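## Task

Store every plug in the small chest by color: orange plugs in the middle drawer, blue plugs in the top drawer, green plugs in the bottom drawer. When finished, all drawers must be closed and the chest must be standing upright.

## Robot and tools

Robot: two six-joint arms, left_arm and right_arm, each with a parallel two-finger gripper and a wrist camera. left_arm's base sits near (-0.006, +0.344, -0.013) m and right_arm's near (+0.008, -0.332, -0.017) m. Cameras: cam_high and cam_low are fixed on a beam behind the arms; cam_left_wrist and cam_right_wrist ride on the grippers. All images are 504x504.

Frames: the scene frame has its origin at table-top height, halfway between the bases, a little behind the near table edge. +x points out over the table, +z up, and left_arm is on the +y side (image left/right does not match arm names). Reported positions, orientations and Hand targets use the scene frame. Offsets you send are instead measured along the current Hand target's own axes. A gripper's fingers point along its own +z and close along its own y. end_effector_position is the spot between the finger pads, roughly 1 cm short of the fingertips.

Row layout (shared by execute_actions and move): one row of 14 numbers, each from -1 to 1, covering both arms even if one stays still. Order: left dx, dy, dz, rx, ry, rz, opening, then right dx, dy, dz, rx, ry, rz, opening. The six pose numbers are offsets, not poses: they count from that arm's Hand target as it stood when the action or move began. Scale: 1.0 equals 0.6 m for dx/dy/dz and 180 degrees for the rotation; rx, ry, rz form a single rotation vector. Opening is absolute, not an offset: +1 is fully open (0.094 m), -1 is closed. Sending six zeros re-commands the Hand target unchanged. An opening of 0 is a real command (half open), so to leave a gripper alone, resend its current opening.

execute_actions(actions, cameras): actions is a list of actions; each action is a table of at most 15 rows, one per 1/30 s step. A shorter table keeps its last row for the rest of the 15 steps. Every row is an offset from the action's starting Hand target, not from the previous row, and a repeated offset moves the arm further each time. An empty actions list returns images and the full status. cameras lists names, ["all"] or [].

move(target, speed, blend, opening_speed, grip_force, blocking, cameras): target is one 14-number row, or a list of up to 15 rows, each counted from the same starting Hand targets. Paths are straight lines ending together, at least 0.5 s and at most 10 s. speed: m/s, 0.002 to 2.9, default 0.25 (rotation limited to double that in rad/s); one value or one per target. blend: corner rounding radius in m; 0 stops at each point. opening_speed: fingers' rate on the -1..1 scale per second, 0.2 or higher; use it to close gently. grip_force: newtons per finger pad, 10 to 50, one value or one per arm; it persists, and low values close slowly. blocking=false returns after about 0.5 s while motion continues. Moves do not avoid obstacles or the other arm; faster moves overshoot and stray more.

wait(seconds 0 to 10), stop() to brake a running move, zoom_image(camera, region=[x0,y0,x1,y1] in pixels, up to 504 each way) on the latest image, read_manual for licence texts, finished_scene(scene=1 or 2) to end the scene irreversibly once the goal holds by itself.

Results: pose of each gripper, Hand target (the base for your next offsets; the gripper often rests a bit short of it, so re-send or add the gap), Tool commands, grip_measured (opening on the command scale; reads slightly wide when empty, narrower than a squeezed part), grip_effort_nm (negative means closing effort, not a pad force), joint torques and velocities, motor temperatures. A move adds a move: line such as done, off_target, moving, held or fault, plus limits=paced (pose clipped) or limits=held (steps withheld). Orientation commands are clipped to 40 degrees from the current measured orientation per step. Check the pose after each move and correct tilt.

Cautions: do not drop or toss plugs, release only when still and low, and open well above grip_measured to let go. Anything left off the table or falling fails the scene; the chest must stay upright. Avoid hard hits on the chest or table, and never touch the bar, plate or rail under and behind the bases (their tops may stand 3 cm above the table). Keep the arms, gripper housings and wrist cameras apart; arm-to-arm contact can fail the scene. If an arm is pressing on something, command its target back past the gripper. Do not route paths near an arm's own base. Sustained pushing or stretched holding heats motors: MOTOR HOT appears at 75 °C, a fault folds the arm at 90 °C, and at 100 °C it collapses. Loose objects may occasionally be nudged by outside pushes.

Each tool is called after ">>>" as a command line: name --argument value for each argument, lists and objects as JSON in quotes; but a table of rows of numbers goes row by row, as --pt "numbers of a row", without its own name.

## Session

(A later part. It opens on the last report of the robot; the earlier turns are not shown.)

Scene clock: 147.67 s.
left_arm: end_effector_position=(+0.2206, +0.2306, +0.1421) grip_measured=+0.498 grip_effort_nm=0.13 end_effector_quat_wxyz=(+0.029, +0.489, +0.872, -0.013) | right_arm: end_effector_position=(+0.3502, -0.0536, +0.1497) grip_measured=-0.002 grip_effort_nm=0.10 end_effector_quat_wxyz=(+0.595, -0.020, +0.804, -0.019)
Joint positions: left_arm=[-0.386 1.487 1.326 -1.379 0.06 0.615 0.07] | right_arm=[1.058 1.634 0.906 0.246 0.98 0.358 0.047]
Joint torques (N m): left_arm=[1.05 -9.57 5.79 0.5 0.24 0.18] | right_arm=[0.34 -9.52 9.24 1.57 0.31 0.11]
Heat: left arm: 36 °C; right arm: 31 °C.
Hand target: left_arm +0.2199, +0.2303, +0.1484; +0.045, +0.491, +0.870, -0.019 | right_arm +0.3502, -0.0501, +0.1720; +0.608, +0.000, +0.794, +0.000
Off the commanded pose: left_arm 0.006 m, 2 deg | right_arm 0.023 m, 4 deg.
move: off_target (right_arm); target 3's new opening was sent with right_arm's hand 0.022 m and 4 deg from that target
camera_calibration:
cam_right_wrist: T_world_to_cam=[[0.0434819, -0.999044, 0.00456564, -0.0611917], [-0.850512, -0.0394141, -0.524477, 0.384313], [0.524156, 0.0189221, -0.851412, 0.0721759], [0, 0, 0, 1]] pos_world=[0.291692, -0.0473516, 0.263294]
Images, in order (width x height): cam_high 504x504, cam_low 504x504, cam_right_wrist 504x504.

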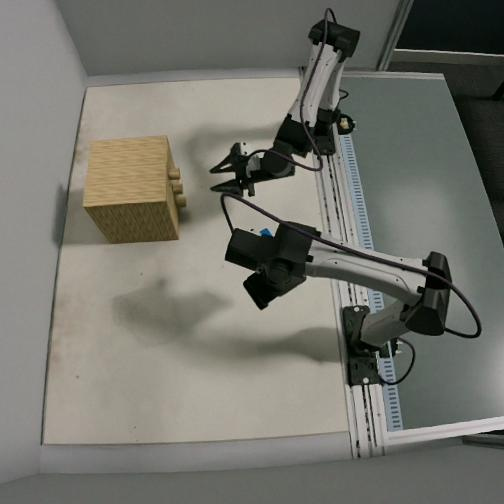

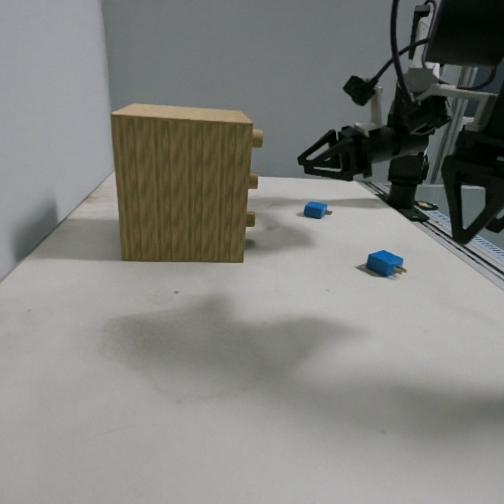

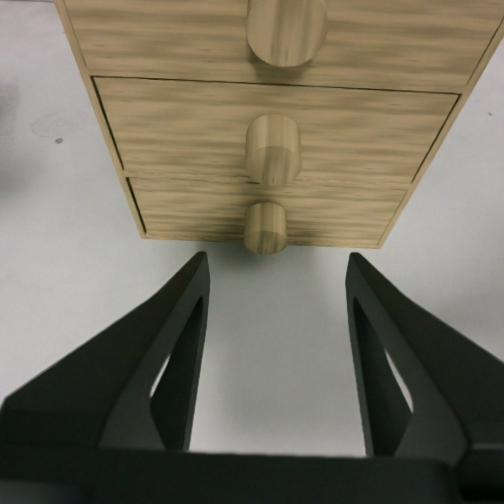

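>>> move --pt "0 0 0 0 0 0 0.5 -0.024 -0.0015 -0.0065 0 0 0 0" --pt "0 0 0 0 0 0 0.5 -0.054 -0.0015 0.137 0 0 0 0" --speed 0.15 --cameras '["cam_low","cam_right_wrist"]'

Scene clock: 150.57 s.
left_arm: end_effector_position=(+0.2206, +0.2306, +0.1421) grip_measured=+0.498 grip_effort_nm=0.14 end_effector_quat_wxyz=(+0.029, +0.489, +0.872, -0.013) | right_arm: end_effector_position=(+0.4315, -0.0604, +0.1716) grip_measured=-0.002 grip_effort_nm=0.10 end_effector_quat_wxyz=(+0.598, -0.005, +0.801, -0.016)
Joint positions: left_arm=[-0.386 1.487 1.326 -1.379 0.06 0.615 0.07] | right_arm=[0.865 1.755 1.114 0.265 0.819 0.253 0.047]
Joint torques (N m): left_arm=[1.21 -9.59 6.04 0.47 0.26 0.13] | right_arm=[-0.29 -7.04 10.32 1.92 0.01 -0.04]
Heat: left arm: 36 °C; right arm: 31 °C.
Hand target: left_arm +0.2199, +0.2303, +0.1484; +0.045, +0.491, +0.870, -0.019 | right_arm +0.4381, -0.0511, +0.1820; +0.608, +0.000, +0.794, +0.000
Off the commanded pose: left_arm 0.006 m, 2 deg | right_arm 0.015 m, 2 deg.
move: off_target (right_arm)
camera_calibration:
cam_right_wrist: T_world_to_cam=[[0.0230095, -0.999575, -0.0179166, -0.0588958], [-0.846404, -0.00993989, -0.532448, 0.466065], [0.532044, 0.027416, -0.846273, 0.0446482], [0, 0, 0, 1]] pos_world=[0.372079, -0.0554622, 0.284885]
Images, in order (width x height): cam_low 504x504, cam_right_wrist 504x504.

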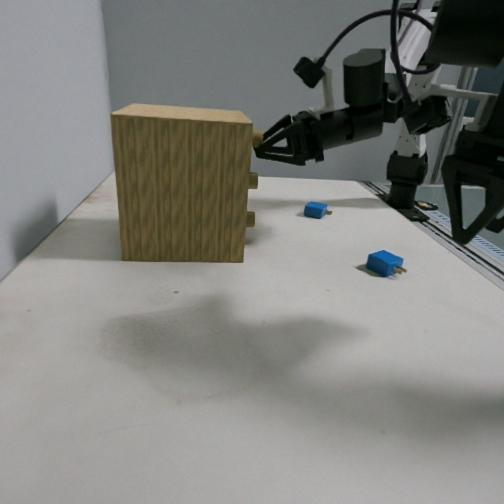

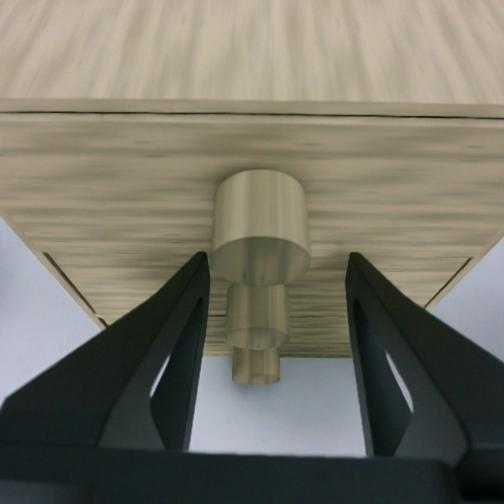

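>>> move --pt "0 0 0 0 0 0 0.5 -0.0566 0.011 0.1467 0 0 0 0" --pt "0 0 0 0 0 0 0.5 -0.0566 0.011 0.1467 0 0 0 -0.9" --pt "0 0 0 0 0 0 0.5 -0.0026 0.011 -0.0545 0 0 0 -0.9" --pt "0 0 0 0 0 0 0.5 -0.0026 0.011 -0.0545 0 0 0 -0.1" --pt "0 0 0 0 0 0 0.5 0.018 0.011 -0.13 0 0 0 -0.1" --speed 0.15 --opening_speed 1.2 --cameras '["cam_high","cam_low","cam_right_wrist"]'

Scene clock: 157.47 s.
left_arm: end_effector_position=(+0.2206, +0.2306, +0.1421) grip_measured=+0.498 grip_effort_nm=0.14 end_effector_quat_wxyz=(+0.029, +0.489, +0.872, -0.013) | right_arm: end_effector_position=(+0.3639, -0.0395, +0.1741) grip_measured=-0.102 grip_effort_nm=0.10 end_effector_quat_wxyz=(+0.598, -0.017, +0.801, -0.012)
Joint positions: left_arm=[-0.386 1.487 1.326 -1.379 0.06 0.615 0.07] | right_arm=[1.047 1.657 1.027 0.173 0.966 0.347 0.042]
Joint torques (N m): left_arm=[1.05 -9.44 5.6 0.5 0.22 0.17] | right_arm=[0.09 -11.3 6.75 1.58 0.31 0.11]
Heat: left arm: 36 °C; right arm: 32 °C.
Hand target: left_arm +0.2199, +0.2303, +0.1484; +0.045, +0.491, +0.870, -0.019 | right_arm +0.3599, -0.0445, +0.1918; +0.608, +0.000, +0.794, +0.000
Off the commanded pose: left_arm 0.006 m, 2 deg | right_arm 0.019 m, 3 deg.
move: off_target (right_arm); target 2's new opening was sent with right_arm's hand 0.021 m and 3 deg from that target; target 4's new opening was sent with right_arm's hand 0.022 m and 3 deg from that target
camera_calibration:
cam_right_wrist: T_world_to_cam=[[0.0467638, -0.998866, -0.00895913, -0.0465777], [-0.846371, -0.0348577, -0.531452, 0.409089], [0.530537, 0.0324355, -0.847041, 0.0829885], [0, 0, 0, 1]] pos_world=[0.304391, -0.0349567, 0.287289]
Images, in order (width x height): cam_high 504x504, cam_low 504x504, cam_right_wrist 504x504.

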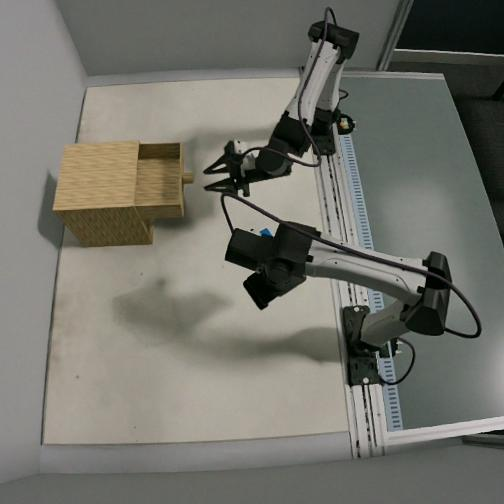

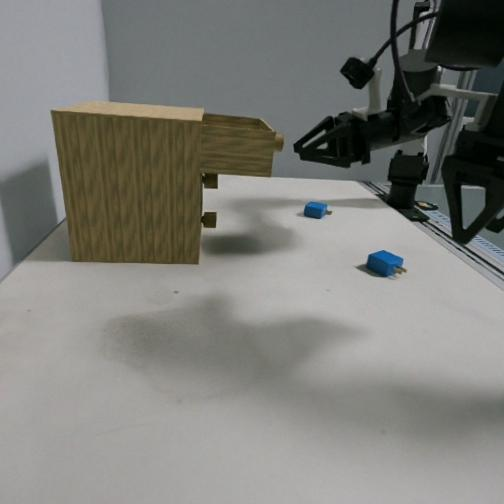

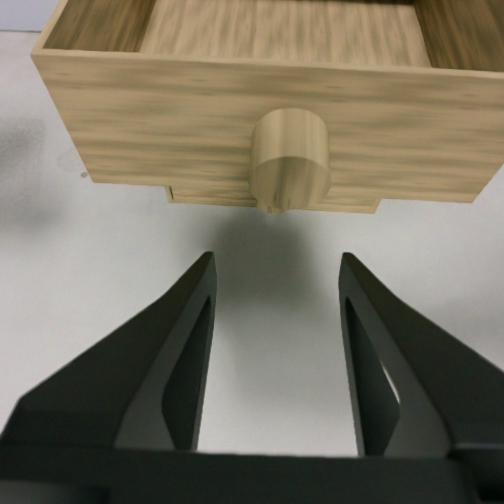

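>>> move --target '[-0.191,-0.126,0.064,0,0,0,0.5,0.088,-0.2675,-0.123,0.1028,0.3279,0.1028,0.5]' --cameras '["all"]'

Scene clock: 164.93 s.
left_arm: end_effector_position=(+0.2072, +0.0983, +0.1168) grip_measured=+0.498 grip_effort_nm=0.14 end_effector_quat_wxyz=(+0.028, +0.495, +0.868, -0.021) | right_arm: end_effector_position=(+0.2735, -0.2067, +0.1448) grip_measured=+0.498 grip_effort_nm=0.10 end_effector_quat_wxyz=(+0.115, +0.213, +0.969, -0.047)
Joint positions: left_arm=[-0.79 1.725 1.482 -1.273 0.06 0.224 0.07] | right_arm=[0.627 1.512 1.411 -1.346 0.249 1.018 0.07]
Joint torques (N m): left_arm=[0.06 -7.9 8.46 0.71 -0.08 -0.13] | right_arm=[-0.62 -7.68 9.32 0.4 0.07 -0.06]
Motor temperatures (°C): left_arm=[18 35 28 22 19 21 20] | right_arm=[19 30 32 26 16 20 20]
Heat: left arm: 35 °C; right arm: 32 °C.
Hand target: left_arm +0.2163, +0.0905, +0.1204; +0.045, +0.491, +0.870, -0.019 | right_arm +0.2750, -0.2050, +0.1598; +0.127, +0.214, +0.968, -0.028
Off the commanded pose: left_arm 0.012 m, 2 deg | right_arm 0.015 m, 3 deg.
move: off_target (left_arm, right_arm)
camera_calibration:
cam_left_wrist: T_world_to_cam=[[-0.872582, -0.485978, -0.0492538, 0.242755], [-0.414074, 0.682427, 0.602358, -0.0395542], [-0.259121, 0.546002, -0.796705, 0.218861], [0, 0, 0, 1]] pos_world=[0.252157, 0.0254685, 0.21015]
cam_right_wrist: T_world_to_cam=[[-0.446167, -0.894855, -0.013026, -0.052748], [-0.798915, 0.391689, 0.456415, 0.243496], [-0.403323, 0.214044, -0.889672, 0.410666], [0, 0, 0, 1]] pos_world=[0.336629, -0.230477, 0.253535]

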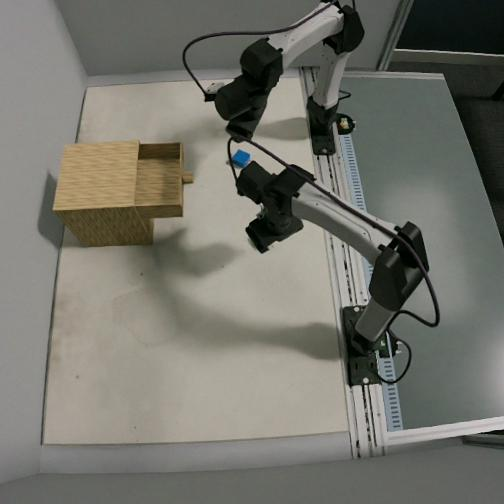

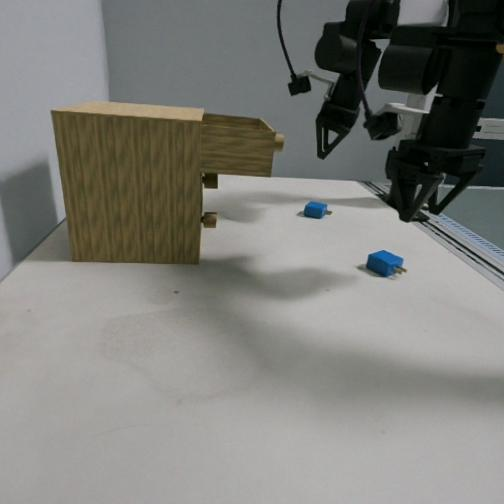

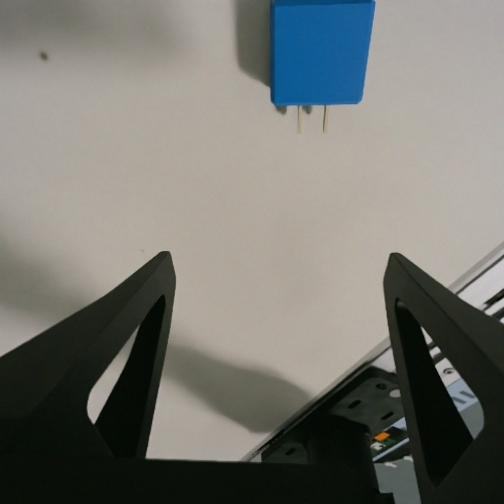

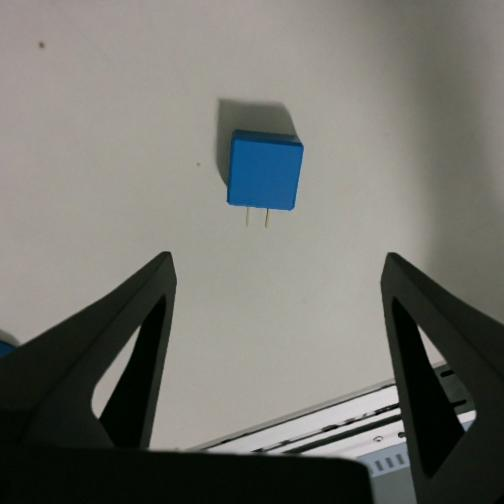

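>>> move --pt "-0.05 -0.03 0.08 0 0 0 0.5 0.04 0.004 0.1 0 0 0 0.5" --pt "-0.065 -0.03 0.172 0 0 0 0.5 0.054 0.004 0.203 0 0 0 0.5" --pt "-0.065 -0.03 0.172 0 0 0 -0.6 0.054 0.004 0.203 0 0 0 -0.6" --pt "-0.03 -0.03 -0.1 0 0 0 -0.6 -0.02 0.004 -0.12 0 0 0 -0.6" --speed '[0.25,0.12,0.12,0.25]' --blend '[0.02,0,0,0]' --opening_speed 1.2 --cameras '["all"]'

Scene clock: 171.43 s.
left_arm: end_effector_position=(+0.2001, +0.0677, +0.1606) grip_measured=-0.168 grip_effort_nm=-1.02 end_effector_quat_wxyz=(+0.013, +0.490, +0.871, -0.016) | right_arm: end_effector_position=(+0.2730, -0.2002, +0.2233) grip_measured=-0.598 grip_effort_nm=-0.09 end_effector_quat_wxyz=(+0.149, +0.209, +0.967, -0.007)
Joint positions: left_arm=[-0.863 1.849 1.813 -1.509 0.057 0.142 0.039] | right_arm=[0.649 1.504 1.712 -1.553 0.246 1.019 0.019]
Joint torques (N m): left_arm=[1.4 -14.31 8.28 0.4 -0.11 0.15] | right_arm=[0.2 -6.48 7.6 0.59 0.14 0.04]
Heat: left arm: 36 °C; right arm: 32 °C.
Hand target: left_arm +0.2065, +0.0705, +0.1816; +0.045, +0.491, +0.870, -0.019 | right_arm +0.2697, -0.1998, +0.2326; +0.127, +0.214, +0.968, -0.028
Off the commanded pose: left_arm 0.022 m, 4 deg | right_arm 0.010 m, 4 deg.
joint sent to its limit (right arm) — joint 4 (wrist pitch), lower limit. The joint targets are off in orientation, not in position.
move: off_target (left_arm, right_arm)
camera_calibration:
cam_left_wrist: T_world_to_cam=[[-0.868733, -0.493489, -0.0420853, 0.222429], [-0.406956, 0.662798, 0.628558, -0.0523186], [-0.282292, 0.563176, -0.776623, 0.268945], [0, 0, 0, 1]] pos_world=[0.247861, -0.00702066, 0.251115]
cam_right_wrist: T_world_to_cam=[[-0.423584, -0.899787, -0.104691, -0.0328668], [-0.841974, 0.348442, 0.411908, 0.217602], [-0.334151, 0.262624, -0.905191, 0.473251], [0, 0, 0, 1]] pos_world=[0.327431, -0.229682, 0.33531]

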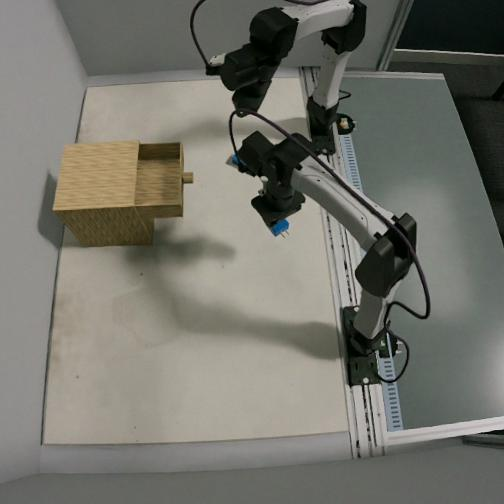

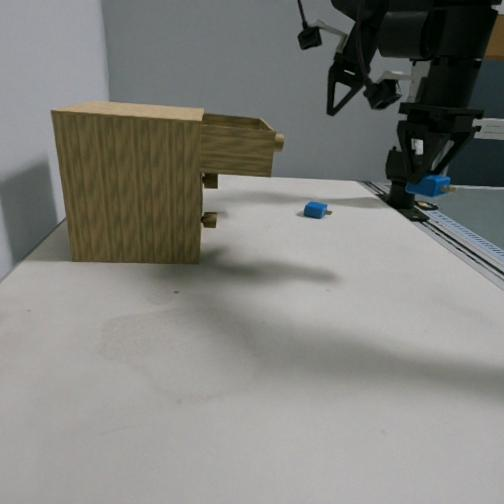

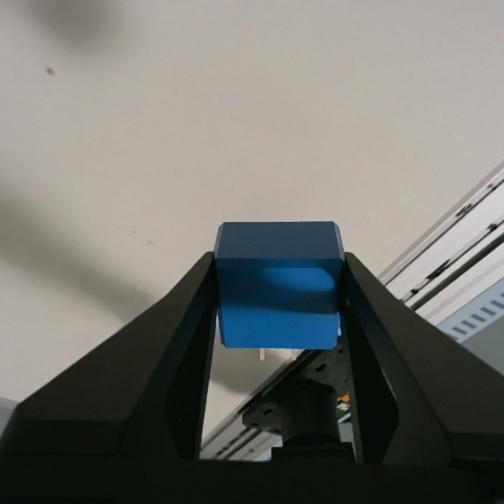

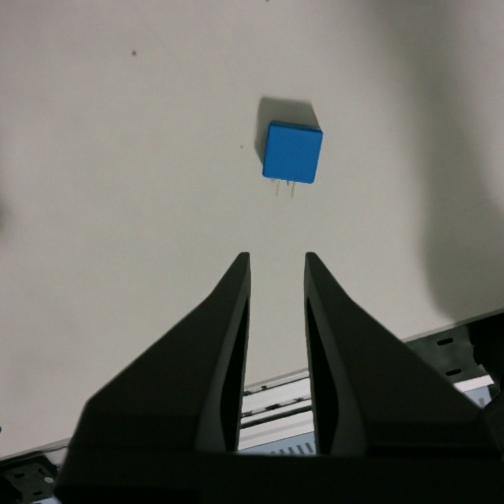

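>>> move --pt "-0.367 0.344 -0.0908 -0.0487 -0.1873 -0.1249 -0.6 0.06 0 0.24 0 0 0 0.5" --pt "-0.367 0.344 -0.0908 -0.0487 -0.1873 -0.1249 -0.6 0.0817 0 0.343 0 0 0 0.5" --speed '[0.25,0.12]' --blend '[0.01,0]' --cameras '["all"]'

Scene clock: 176.23 s.
left_arm: end_effector_position=(+0.4795, -0.0059, +0.2546) grip_measured=-0.168 grip_effort_nm=-1.02 end_effector_quat_wxyz=(+0.374, +0.287, +0.873, -0.124) | right_arm: end_effector_position=(+0.2734, -0.2031, +0.0243) grip_measured=+0.498 grip_effort_nm=0.10 end_effector_quat_wxyz=(+0.129, +0.215, +0.968, -0.030)
Joint positions: left_arm=[-0.575 2.45 2.84 -1.17 0.055 0.005 0.039] | right_arm=[0.628 1.544 0.951 -0.811 0.246 1.018 0.07]
Joint torques (N m): left_arm=[1.01 -13.53 7.87 2.24 -0.03 -0.09] | right_arm=[-0.73 -4.75 6.13 0.72 0.09 -0.05]
Heat: left arm: 38 °C; right arm: 32 °C.
Hand target: left_arm +0.4930, -0.0065, +0.2595; +0.326, +0.284, +0.896, -0.103 | right_arm +0.2748, -0.2022, +0.0211; +0.127, +0.214, +0.968, -0.028
Off the commanded pose: left_arm 0.014 m, 7 deg | right_arm 0.004 m, 0 deg.
elbow stopped short (left arm): the move would have taken joint 3 (elbow) straighter than the controller allows.
move: off_target (left_arm)
camera_calibration:
cam_left_wrist: T_world_to_cam=[[-0.57795, -0.813899, -0.0595128, 0.295845], [-0.808603, 0.58098, -0.0928656, 0.426923], [0.110159, -0.00554948, -0.993898, 0.326043], [0, 0, 0, 1]] pos_world=[0.480278, -0.00543596, 0.381306]
cam_right_wrist: T_world_to_cam=[[-0.444355, -0.894337, -0.0520504, -0.0506563], [-0.814335, 0.379024, 0.439545, 0.298957], [-0.373373, 0.2377, -0.896711, 0.299389], [0, 0, 0, 1]] pos_world=[0.332725, -0.22978, 0.134424]

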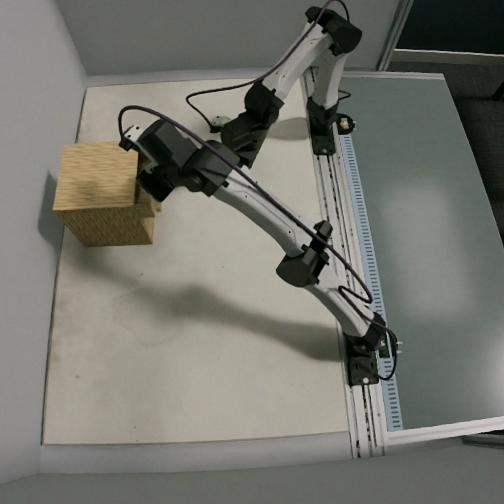

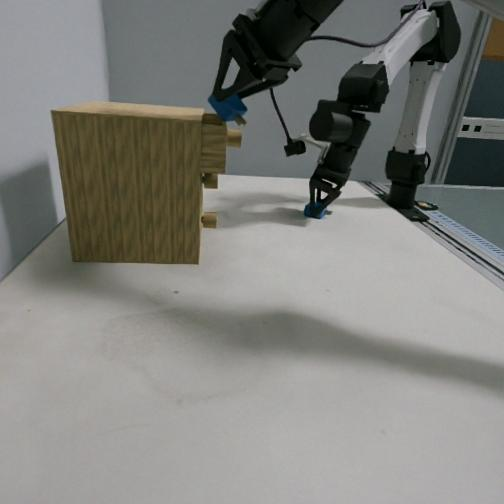

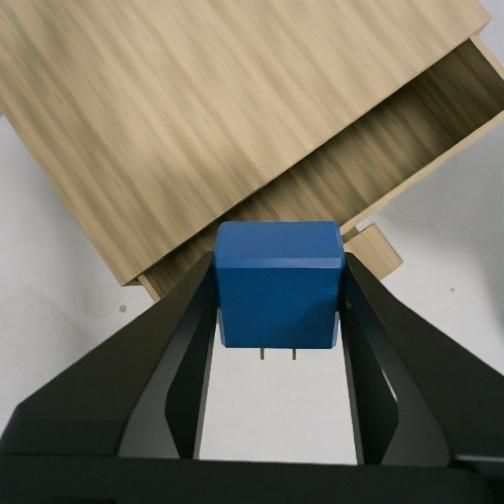

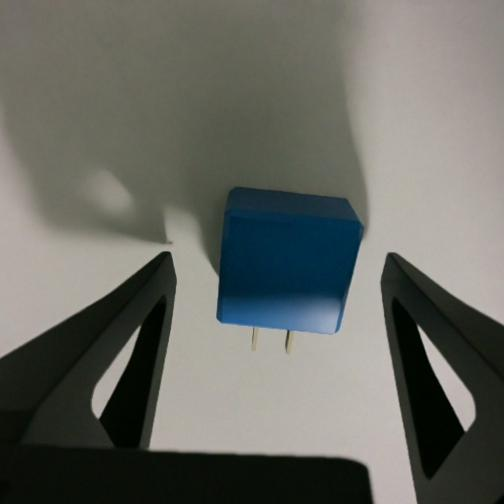

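>>> move --pt "-0.032 0 -0.038 0 0 0 -0.6 -0.056 0 -0.209 0 0 0 0" --pt "0.182 0.074 -0.284 0 0 0 -0.6 -0.056 0 -0.209 0 0 0 0" --pt "0.182 0.074 -0.284 0 0 0 -0.6 -0.122 0.296 -0.2417 -0.1028 -0.3279 -0.1028 0" --speed 0.3 --blend '[0.015,0.03,0]' --cameras '["all"]'

Scene clock: 183.50 s.
left_arm: end_effector_position=(+0.3608, +0.1401, +0.3008) grip_measured=-0.168 grip_effort_nm=-1.02 end_effector_quat_wxyz=(+0.293, +0.280, +0.909, -0.094) | right_arm: end_effector_position=(+0.3787, -0.0567, +0.1837) grip_measured=+0.002 grip_effort_nm=-0.09 end_effector_quat_wxyz=(+0.606, -0.001, +0.795, +0.001)
Joint positions: left_arm=[-0.414 1.783 2.115 -1.307 0.127 0.116 0.039] | right_arm=[0.984 1.62 0.995 0.237 0.915 0.318 0.047]
Joint torques (N m): left_arm=[1.24 -13.35 5.83 1.91 0.23 0.15] | right_arm=[-0.39 -5.9 6.87 1.86 0.17 -0.04]
Motor temperatures (°C): left_arm=[18 41 30 24 19 21 21] | right_arm=[19 29 32 24 16 20 20]
Heat: left arm: 41 °C; right arm: 32 °C.
Hand target: left_arm +0.3605, +0.1410, +0.3203; +0.326, +0.284, +0.896, -0.102 | right_arm +0.3801, -0.0554, +0.1800; +0.608, +0.000, +0.794, +0.000
Off the commanded pose: left_arm 0.019 m, 4 deg | right_arm 0.004 m, 0 deg.
elbow stopped short (left arm): the move would have taken joint 3 (elbow) straighter than the controller allows.
move: off_target (left_arm)
camera_calibration:
cam_left_wrist: T_world_to_cam=[[-0.557458, -0.828226, -0.057294, 0.342796], [-0.829069, 0.551757, 0.0906048, 0.206672], [-0.0434289, 0.098009, -0.994237, 0.426848], [0, 0, 0, 1]] pos_world=[0.380977, 0.128045, 0.425303]
cam_right_wrist: T_world_to_cam=[[0.0378695, -0.998094, -0.0487314, -0.0537562], [-0.835287, -0.00484897, -0.549793, 0.427108], [0.548509, 0.0615251, -0.833878, 0.0762343], [0, 0, 0, 1]] pos_world=[0.316978, -0.056273, 0.295772]

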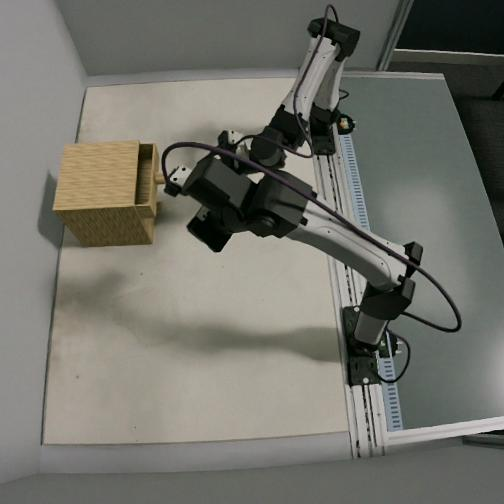

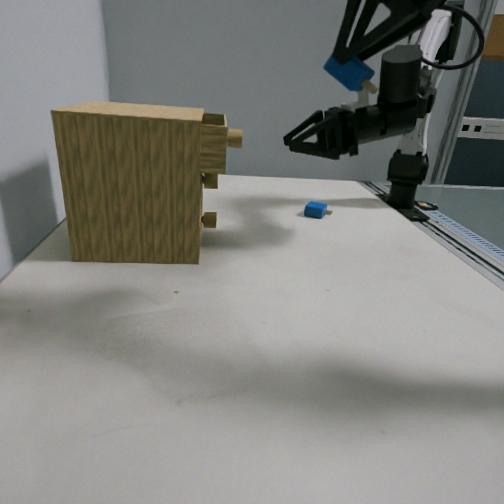

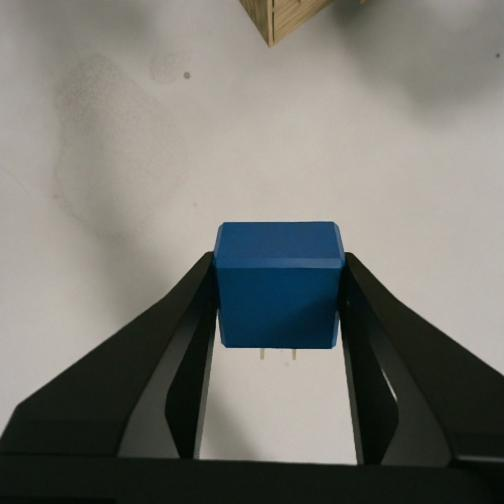

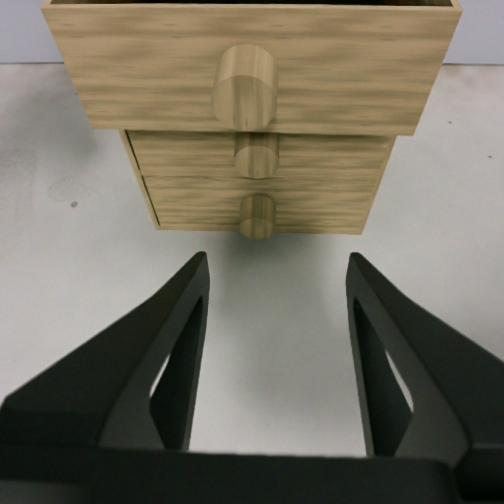

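>>> move --pt "0 0 0 0 0 0 -0.6 -0.026 0.025 0.1483 0 0 0 0" --pt "0 0 0 0 0 0 -0.6 -0.026 0.025 0.1483 0 0 0 -0.9" --pt "0 0 0 0 0 0 -0.6 0.0085 0.025 0.0195 0 0 0 -0.9" --pt "0 0 0 0 0 0 -0.6 0.0085 0.025 0.0195 0 0 0 -0.05" --pt "0 0 0 0 0 0 -0.6 0.03 0.025 -0.08 0 0 0 -0.05" --speed 0.15 --opening_speed 1.5 --cameras '["all"]'

Scene clock: 190.07 s.
left_arm: end_effector_position=(+0.3608, +0.1401, +0.3008) grip_measured=-0.168 grip_effort_nm=-1.02 end_effector_quat_wxyz=(+0.293, +0.280, +0.909, -0.094) | right_arm: end_effector_position=(+0.3319, -0.0361, +0.1585) grip_measured=-0.052 grip_effort_nm=0.10 end_effector_quat_wxyz=(+0.599, -0.017, +0.801, -0.013)
Joint positions: left_arm=[-0.414 1.783 2.115 -1.307 0.127 0.116 0.039] | right_arm=[1.134 1.641 0.952 0.172 1.044 0.418 0.045]
Joint torques (N m): left_arm=[1.16 -13.55 5.61 1.93 0.22 0.17] | right_arm=[0.02 -10.74 6.8 1.51 0.34 0.11]
Heat: left arm: 42 °C; right arm: 32 °C.
Hand target: left_arm +0.3605, +0.1410, +0.3203; +0.326, +0.284, +0.896, -0.102 | right_arm +0.3290, -0.0404, +0.1751; +0.608, +0.000, +0.794, +0.000
Off the commanded pose: left_arm 0.020 m, 4 deg | right_arm 0.017 m, 3 deg.
move: off_target (left_arm, right_arm); target 2's new opening was sent with right_arm's hand 0.014 m and 2 deg from that target; target 4's new opening was sent with right_arm's hand 0.019 m and 3 deg from that target
camera_calibration:
cam_left_wrist: T_world_to_cam=[[-0.557458, -0.828226, -0.057294, 0.342796], [-0.829069, 0.551757, 0.0906048, 0.206672], [-0.0434289, 0.098009, -0.994237, 0.426848], [0, 0, 0, 1]] pos_world=[0.380977, 0.128045, 0.425303]
cam_right_wrist: T_world_to_cam=[[0.0469569, -0.998869, -0.00742764, -0.0421798], [-0.844963, -0.0357536, -0.533629, 0.373709], [0.53276, 0.0313336, -0.845686, 0.0857066], [0, 0, 0, 1]] pos_world=[0.27209, -0.0314562, 0.27159]

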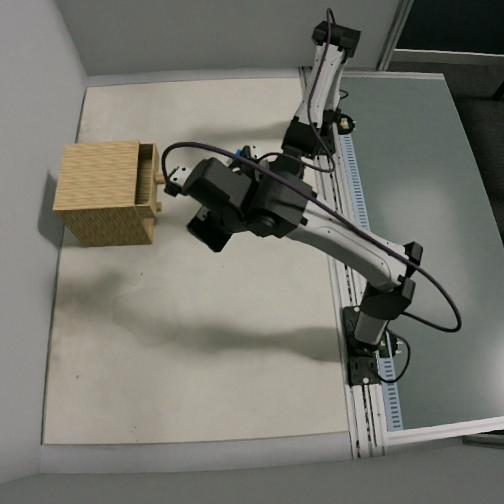

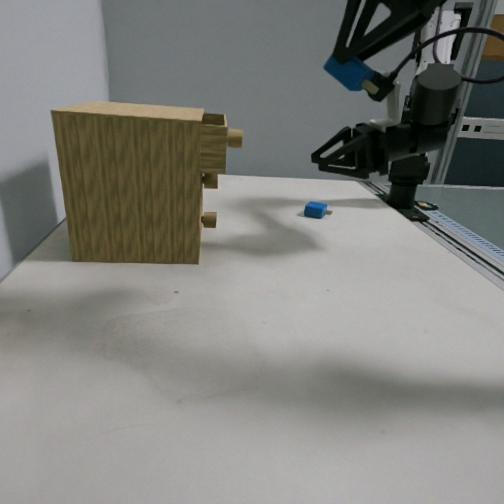

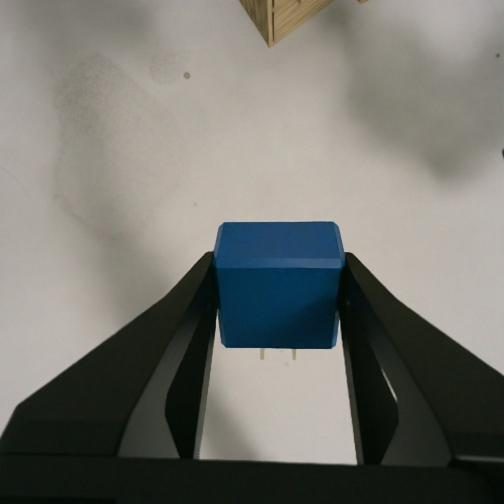

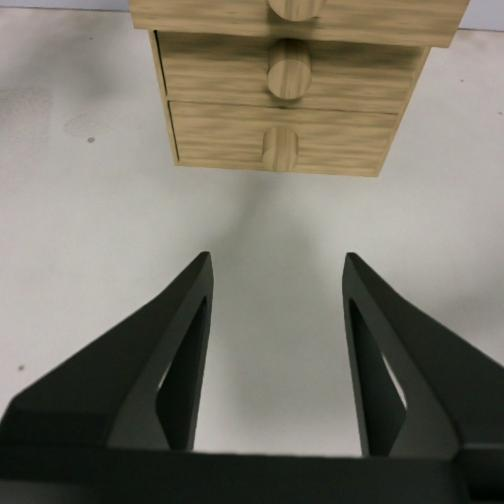

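>>> move --target '[0,0,0,0,0,0,-0.6,-0.0756,-0.008,0.192,0,0,0,0]' --speed 0.2 --cameras '["cam_low","cam_right_wrist"]'

Scene clock: 192.47 s.
left_arm: end_effector_position=(+0.3608, +0.1401, +0.3008) grip_measured=-0.168 grip_effort_nm=-1.02 end_effector_quat_wxyz=(+0.293, +0.280, +0.909, -0.094) | right_arm: end_effector_position=(+0.4464, -0.0547, +0.1803) grip_measured=-0.002 grip_effort_nm=0.10 end_effector_quat_wxyz=(+0.600, -0.002, +0.800, -0.014)
Joint positions: left_arm=[-0.414 1.783 2.115 -1.307 0.127 0.116 0.039] | right_arm=[0.847 1.792 1.192 0.238 0.804 0.245 0.047]
Joint torques (N m): left_arm=[1.16 -13.3 5.82 1.95 0.21 0.16] | right_arm=[-0.17 -7.34 10.45 1.86 0.01 -0.04]
Heat: left arm: 42 °C; right arm: 32 °C.
Hand target: left_arm +0.3605, +0.1410, +0.3203; +0.326, +0.284, +0.896, -0.102 | right_arm +0.4521, -0.0451, +0.1891; +0.608, +0.000, +0.794, +0.001
Off the commanded pose: left_arm 0.020 m, 4 deg | right_arm 0.014 m, 2 deg.
move: off_target (left_arm, right_arm)
camera_calibration:
cam_right_wrist: T_world_to_cam=[[0.0209837, -0.99948, -0.0244962, -0.0513641], [-0.843673, -0.00455528, -0.536839, 0.483275], [0.536448, 0.0319316, -0.843329, 0.0416203], [0, 0, 0, 1]] pos_world=[0.386477, -0.050465, 0.293282]
Images, in order (width x height): cam_low 504x504, cam_right_wrist 504x504.

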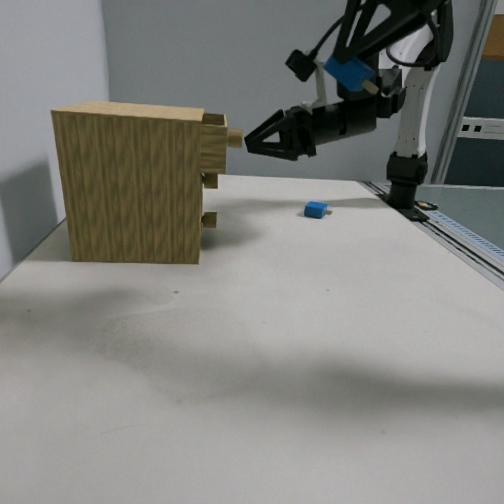

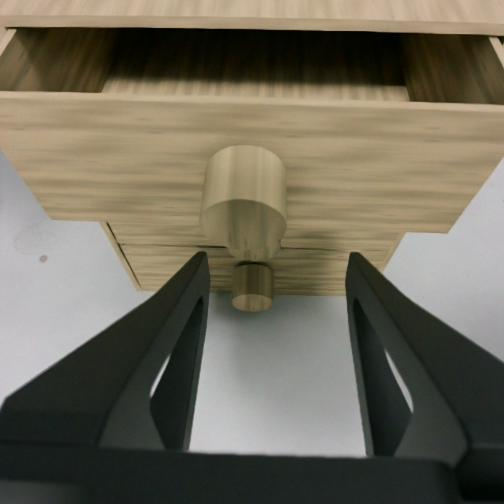

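>>> move --pt "0 0 0 0 0 0 -0.6 -0.002 0.0217 0.058 0 0 0 0" --pt "0 0 0 0 0 0 -0.6 -0.002 0.0217 0.058 0 0 0 -0.9" --pt "0 0 0 0 0 0 -0.6 0.0325 0.0217 -0.0708 0 0 0 -0.9" --speed 0.15 --opening_speed 1.5 --cameras '["cam_high","cam_low","cam_right_wrist"]'

Scene clock: 196.17 s.
left_arm: end_effector_position=(+0.3608, +0.1401, +0.3008) grip_measured=-0.168 grip_effort_nm=-1.02 end_effector_quat_wxyz=(+0.293, +0.280, +0.909, -0.094) | right_arm: end_effector_position=(+0.4166, -0.0391, +0.1662) grip_measured=-0.442 grip_effort_nm=-1.02 end_effector_quat_wxyz=(+0.604, +0.006, +0.796, -0.022)
Joint positions: left_arm=[-0.414 1.783 2.115 -1.307 0.127 0.116 0.039] | right_arm=[0.939 1.801 1.14 0.267 0.914 0.294 0.026]
Joint torques (N m): left_arm=[1.22 -13.26 5.75 1.93 0.22 0.11] | right_arm=[1.52 -12.52 6.57 1.5 -0.01 0.04]
Heat: left arm: 42 °C; right arm: 32 °C.
Hand target: left_arm +0.3605, +0.1410, +0.3203; +0.326, +0.284, +0.896, -0.102 | right_arm +0.4059, -0.0320, +0.1812; +0.608, +0.000, +0.794, +0.001
Off the commanded pose: left_arm 0.020 m, 4 deg | right_arm 0.020 m, 3 deg.
move: off_target (left_arm, right_arm); target 2's new opening was sent with right_arm's hand 0.015 m and 2 deg from that target
camera_calibration:
cam_right_wrist: T_world_to_cam=[[-0.0000330203, -0.999806, -0.0197021, -0.0275597], [-0.837467, 0.0107946, -0.546382, 0.450204], [0.546489, 0.0164818, -0.837304, 0.0394656], [0, 0, 0, 1]] pos_world=[0.355462, -0.0330646, 0.278485]
Images, in order (width x height): cam_high 504x504, cam_low 504x504, cam_right_wrist 504x504.

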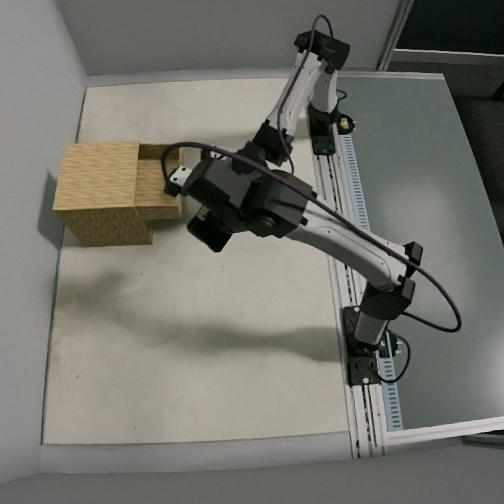

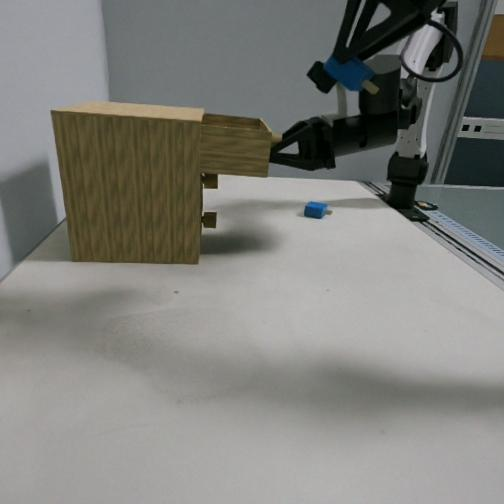

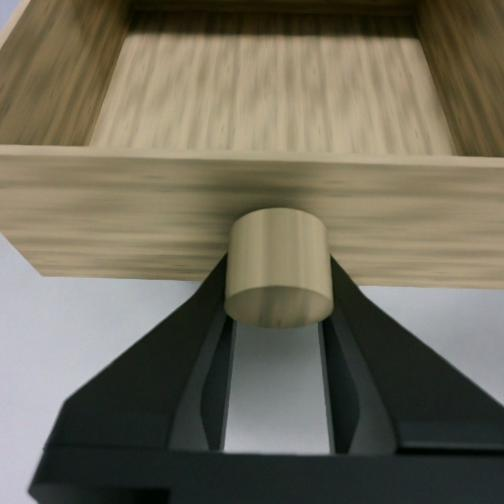

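>>> move --pt "0 0 0 0 0 0 -0.6 0 0 0 0 0 0 -0.05" --pt "0 0 0 0 0 0 -0.6 0.0345 0 -0.129 0 0 0 -0.05" --pt "-0.156 -0.067 0.2835 0 0 0 -0.6 0.187 -0.285 -0.176 0.1028 0.3279 0.1028 0.5" --speed 0.22 --blend '[0,0.02,0]' --cameras '["all"]'

Scene clock: 202.47 s.
left_arm: end_effector_position=(+0.4759, +0.0084, +0.2421) grip_measured=-0.168 grip_effort_nm=-1.02 end_effector_quat_wxyz=(+0.344, +0.287, +0.886, -0.115) | right_arm: end_effector_position=(+0.2706, -0.2067, +0.0866) grip_measured=+0.498 grip_effort_nm=0.10 end_effector_quat_wxyz=(+0.117, +0.213, +0.969, -0.045)
Joint positions: left_arm=[-0.556 2.453 2.841 -1.235 0.066 0.015 0.039] | right_arm=[0.629 1.501 1.168 -1.111 0.249 1.02 0.07]
Joint torques (N m): left_arm=[0.18 -14.17 7.86 2.17 -0.19 -0.16] | right_arm=[-0.62 -7.21 9.35 0.41 0.07 -0.06]
Heat: left arm: 43 °C; right arm: 32 °C.
Hand target: left_arm +0.4855, +0.0041, +0.2499; +0.326, +0.284, +0.896, -0.102 | right_arm +0.2749, -0.2031, +0.1002; +0.127, +0.214, +0.968, -0.028
Off the commanded pose: left_arm 0.013 m, 3 deg | right_arm 0.015 m, 2 deg.
elbow stopped short (left arm): the move would have taken joint 3 (elbow) straighter than the controller allows.
move: off_target (left_arm, right_arm); target 3's new opening was sent with right_arm's hand 0.015 m and 2 deg from that target
camera_calibration:
cam_left_wrist: T_world_to_cam=[[-0.575619, -0.815831, -0.0555234, 0.302643], [-0.815966, 0.577502, -0.026268, 0.401966], [0.0534951, 0.0301849, -0.998112, 0.341819], [0, 0, 0, 1]] pos_world=[0.483912, 0.00445149, 0.368536]
cam_right_wrist: T_world_to_cam=[[-0.446088, -0.894823, -0.017204, -0.0544916], [-0.800419, 0.390278, 0.454986, 0.267825], [-0.400418, 0.216735, -0.890332, 0.357538], [0, 0, 0, 1]] pos_world=[0.333229, -0.230777, 0.195534]

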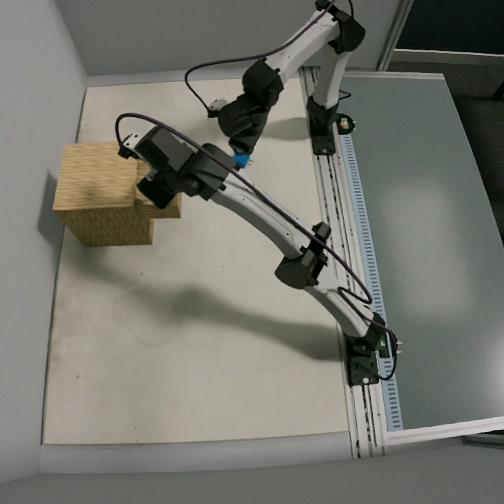

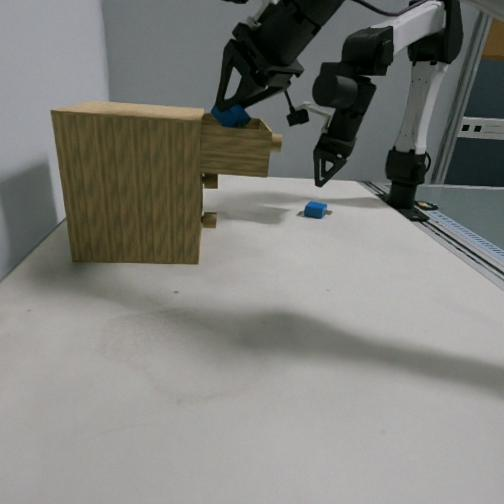

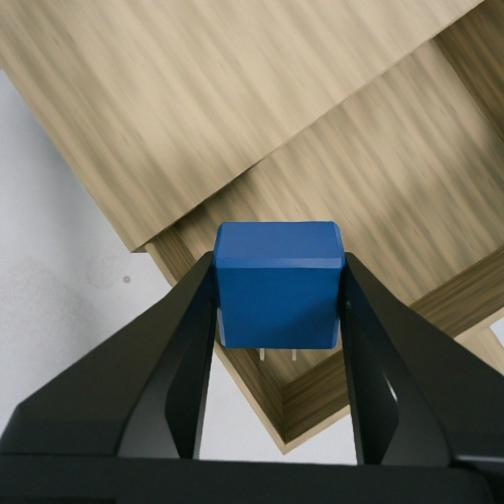

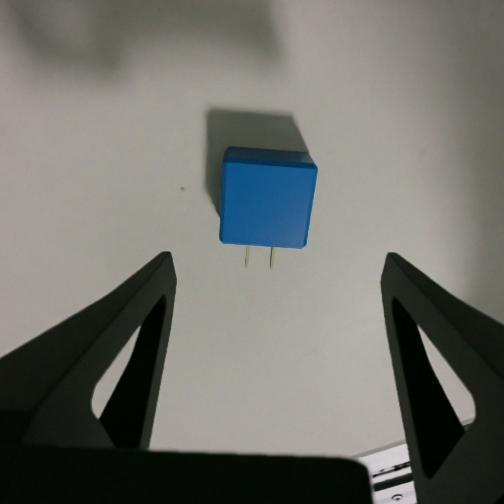

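>>> move --pt "0.054 -0.015 0.09 0 0 0 -0.6 0.034 0 0.134 0 0 0 0.5" --pt "0.054 -0.015 0.09 0 0 0 0.15 0.034 0 0.134 0 0 0 -0.6" --pt "0.054 -0.015 -0.12 0 0 0 0.15 0.034 0 0.0 0 0 0 -0.6" --pt "0.337 0.09 -0.283 0 0 0 0.15 0.0 0 -0.15 0 0 0 -0.6" --speed '[0.12,0.12,0.25,0.3]' --blend '[0,0,0.03,0]' --opening_speed 1.2 --cameras '["all"]'

Scene clock: 208.57 s.
left_arm: end_effector_position=(+0.2967, +0.2011, +0.2432) grip_measured=+0.148 grip_effort_nm=0.14 end_effector_quat_wxyz=(+0.308, +0.279, +0.904, -0.098) | right_arm: end_effector_position=(+0.2523, -0.1958, +0.1791) grip_measured=-0.136 grip_effort_nm=-1.03 end_effector_quat_wxyz=(+0.118, +0.212, +0.969, -0.034)
Joint positions: left_arm=[-0.301 1.336 1.41 -1.031 0.196 0.206 0.054] | right_arm=[0.704 1.479 1.516 -1.48 0.246 1.093 0.041]
Joint torques (N m): left_arm=[1.16 -6.91 6.37 1.92 0.27 0.23] | right_arm=[0.23 -5.01 8.98 0.43 0.21 0.09]
Heat: left arm: 44 °C; right arm: 32 °C.
Hand target: left_arm +0.3005, +0.2001, +0.2503; +0.326, +0.284, +0.896, -0.102 | right_arm +0.2540, -0.1934, +0.1872; +0.127, +0.214, +0.968, -0.028
Off the commanded pose: left_arm 0.008 m, 2 deg | right_arm 0.009 m, 1 deg.
move: done; target 2's new opening was sent with left_arm's hand 0.011 m and 2 deg from that target
camera_calibration:
cam_left_wrist: T_world_to_cam=[[-0.556143, -0.829074, -0.0578073, 0.354165], [-0.830912, 0.553255, 0.0591116, 0.133014], [-0.0170258, 0.0809073, -0.996576, 0.357051], [0, 0, 0, 1]] pos_world=[0.313569, 0.19115, 0.368439]
cam_right_wrist: T_world_to_cam=[[-0.441637, -0.896332, -0.0393212, -0.0486868], [-0.805889, 0.377049, 0.456484, 0.205379], [-0.394335, 0.233289, -0.888862, 0.431664], [0, 0, 0, 1]] pos_world=[0.31423, -0.22178, 0.288023]

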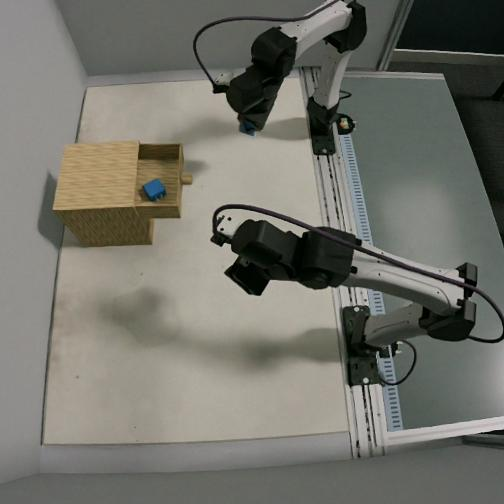

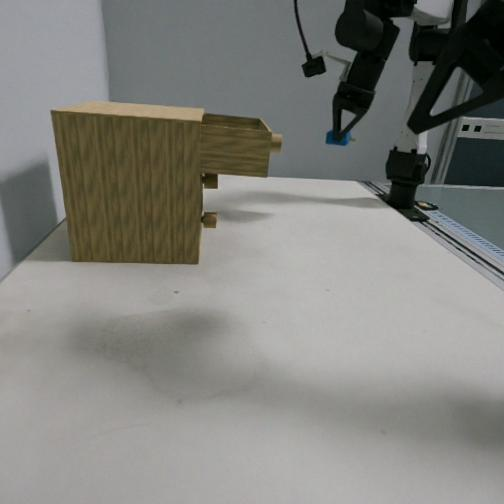

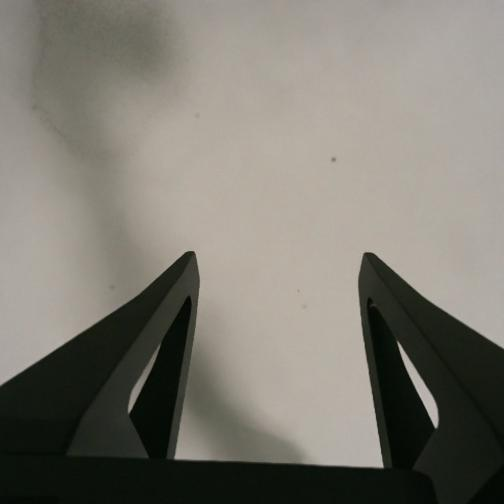

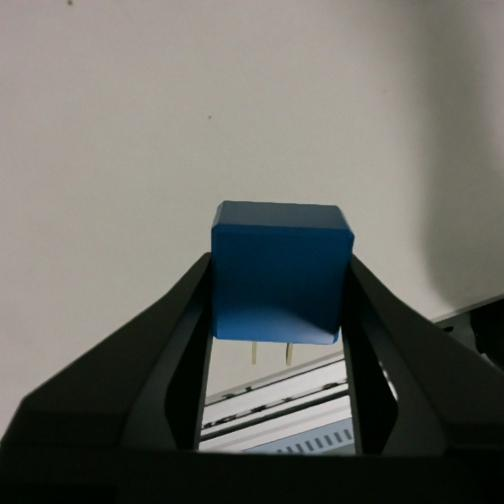

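>>> move --pt "0 0 0 0 0 0 0.15 -0.105 0.037 -0.132 -0.06 -0.06 -0.12 -0.6" --pt "0 0 0 0 0 0 0.15 -0.299 0.335 -0.0287 -0.134 -0.1294 -0.258 -0.6" --speed 0.28 --blend '[0.02,0]' --cameras '["all"]'

Scene clock: 212.57 s.
left_arm: end_effector_position=(+0.2967, +0.2009, +0.2434) grip_measured=+0.148 grip_effort_nm=0.14 end_effector_quat_wxyz=(+0.308, +0.279, +0.904, -0.098) | right_arm: end_effector_position=(+0.4864, -0.0858, +0.2445) grip_measured=-0.136 grip_effort_nm=-1.02 end_effector_quat_wxyz=(+0.323, -0.216, +0.918, +0.073)
Joint positions: left_arm=[-0.301 1.336 1.41 -1.031 0.197 0.207 0.054] | right_arm=[0.523 2.07 2.334 -1.126 0.035 0.013 0.041]
Joint torques (N m): left_arm=[1.05 -6.69 6.37 1.93 0.22 0.17] | right_arm=[-0.65 -8.96 9.94 1.52 -0.13 -0.07]
Heat: left arm: 43 °C; right arm: 33 °C.
Hand target: left_arm +0.3006, +0.2001, +0.2503; +0.326, +0.284, +0.896, -0.103 | right_arm +0.4919, -0.0823, +0.2501; +0.332, -0.219, +0.914, +0.080
Off the commanded pose: left_arm 0.008 m, 2 deg | right_arm 0.009 m, 1 deg.
move: done
camera_calibration:
cam_left_wrist: T_world_to_cam=[[-0.556649, -0.828745, -0.0576546, 0.354127], [-0.830587, 0.553836, 0.0582269, 0.133176], [-0.0163241, 0.0802991, -0.996637, 0.357078], [0, 0, 0, 1]] pos_world=[0.313568, 0.19105, 0.36854]
cam_right_wrist: T_world_to_cam=[[0.444575, -0.894127, -0.0537549, -0.27155], [-0.893432, -0.446936, 0.0450211, 0.395232], [-0.0642796, 0.0280111, -0.997539, 0.404846], [0, 0, 0, 1]] pos_world=[0.499861, -0.0774973, 0.371459]

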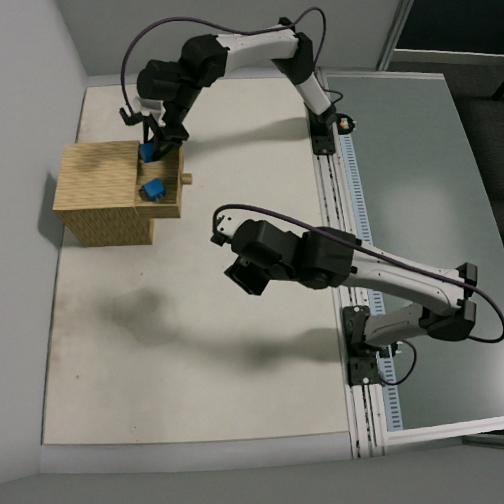

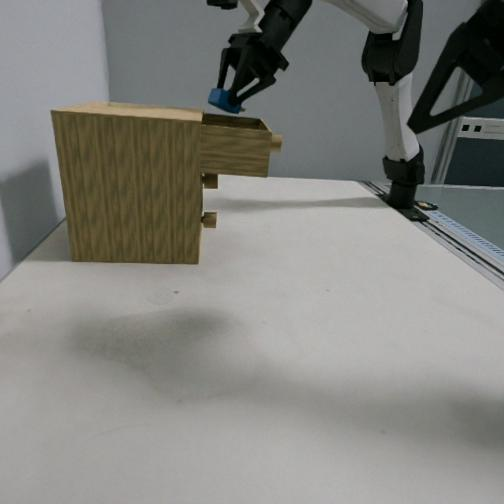

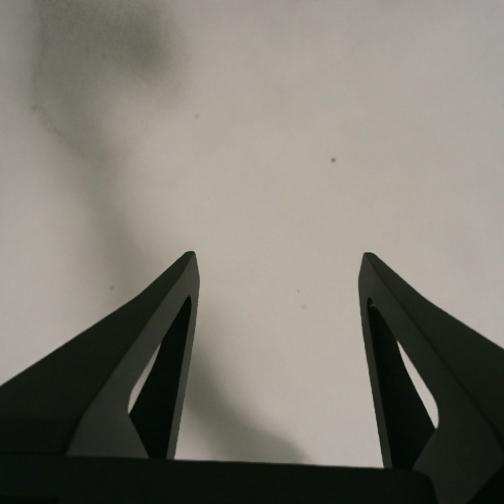

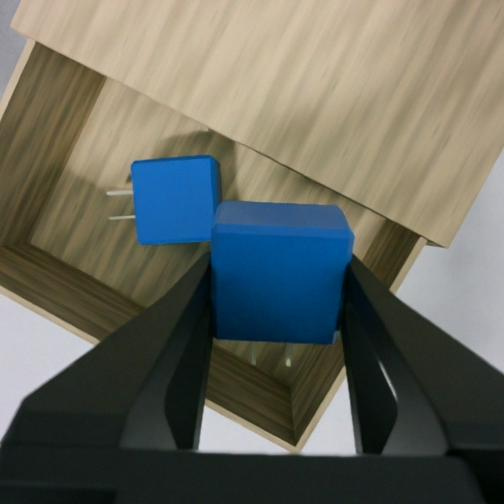

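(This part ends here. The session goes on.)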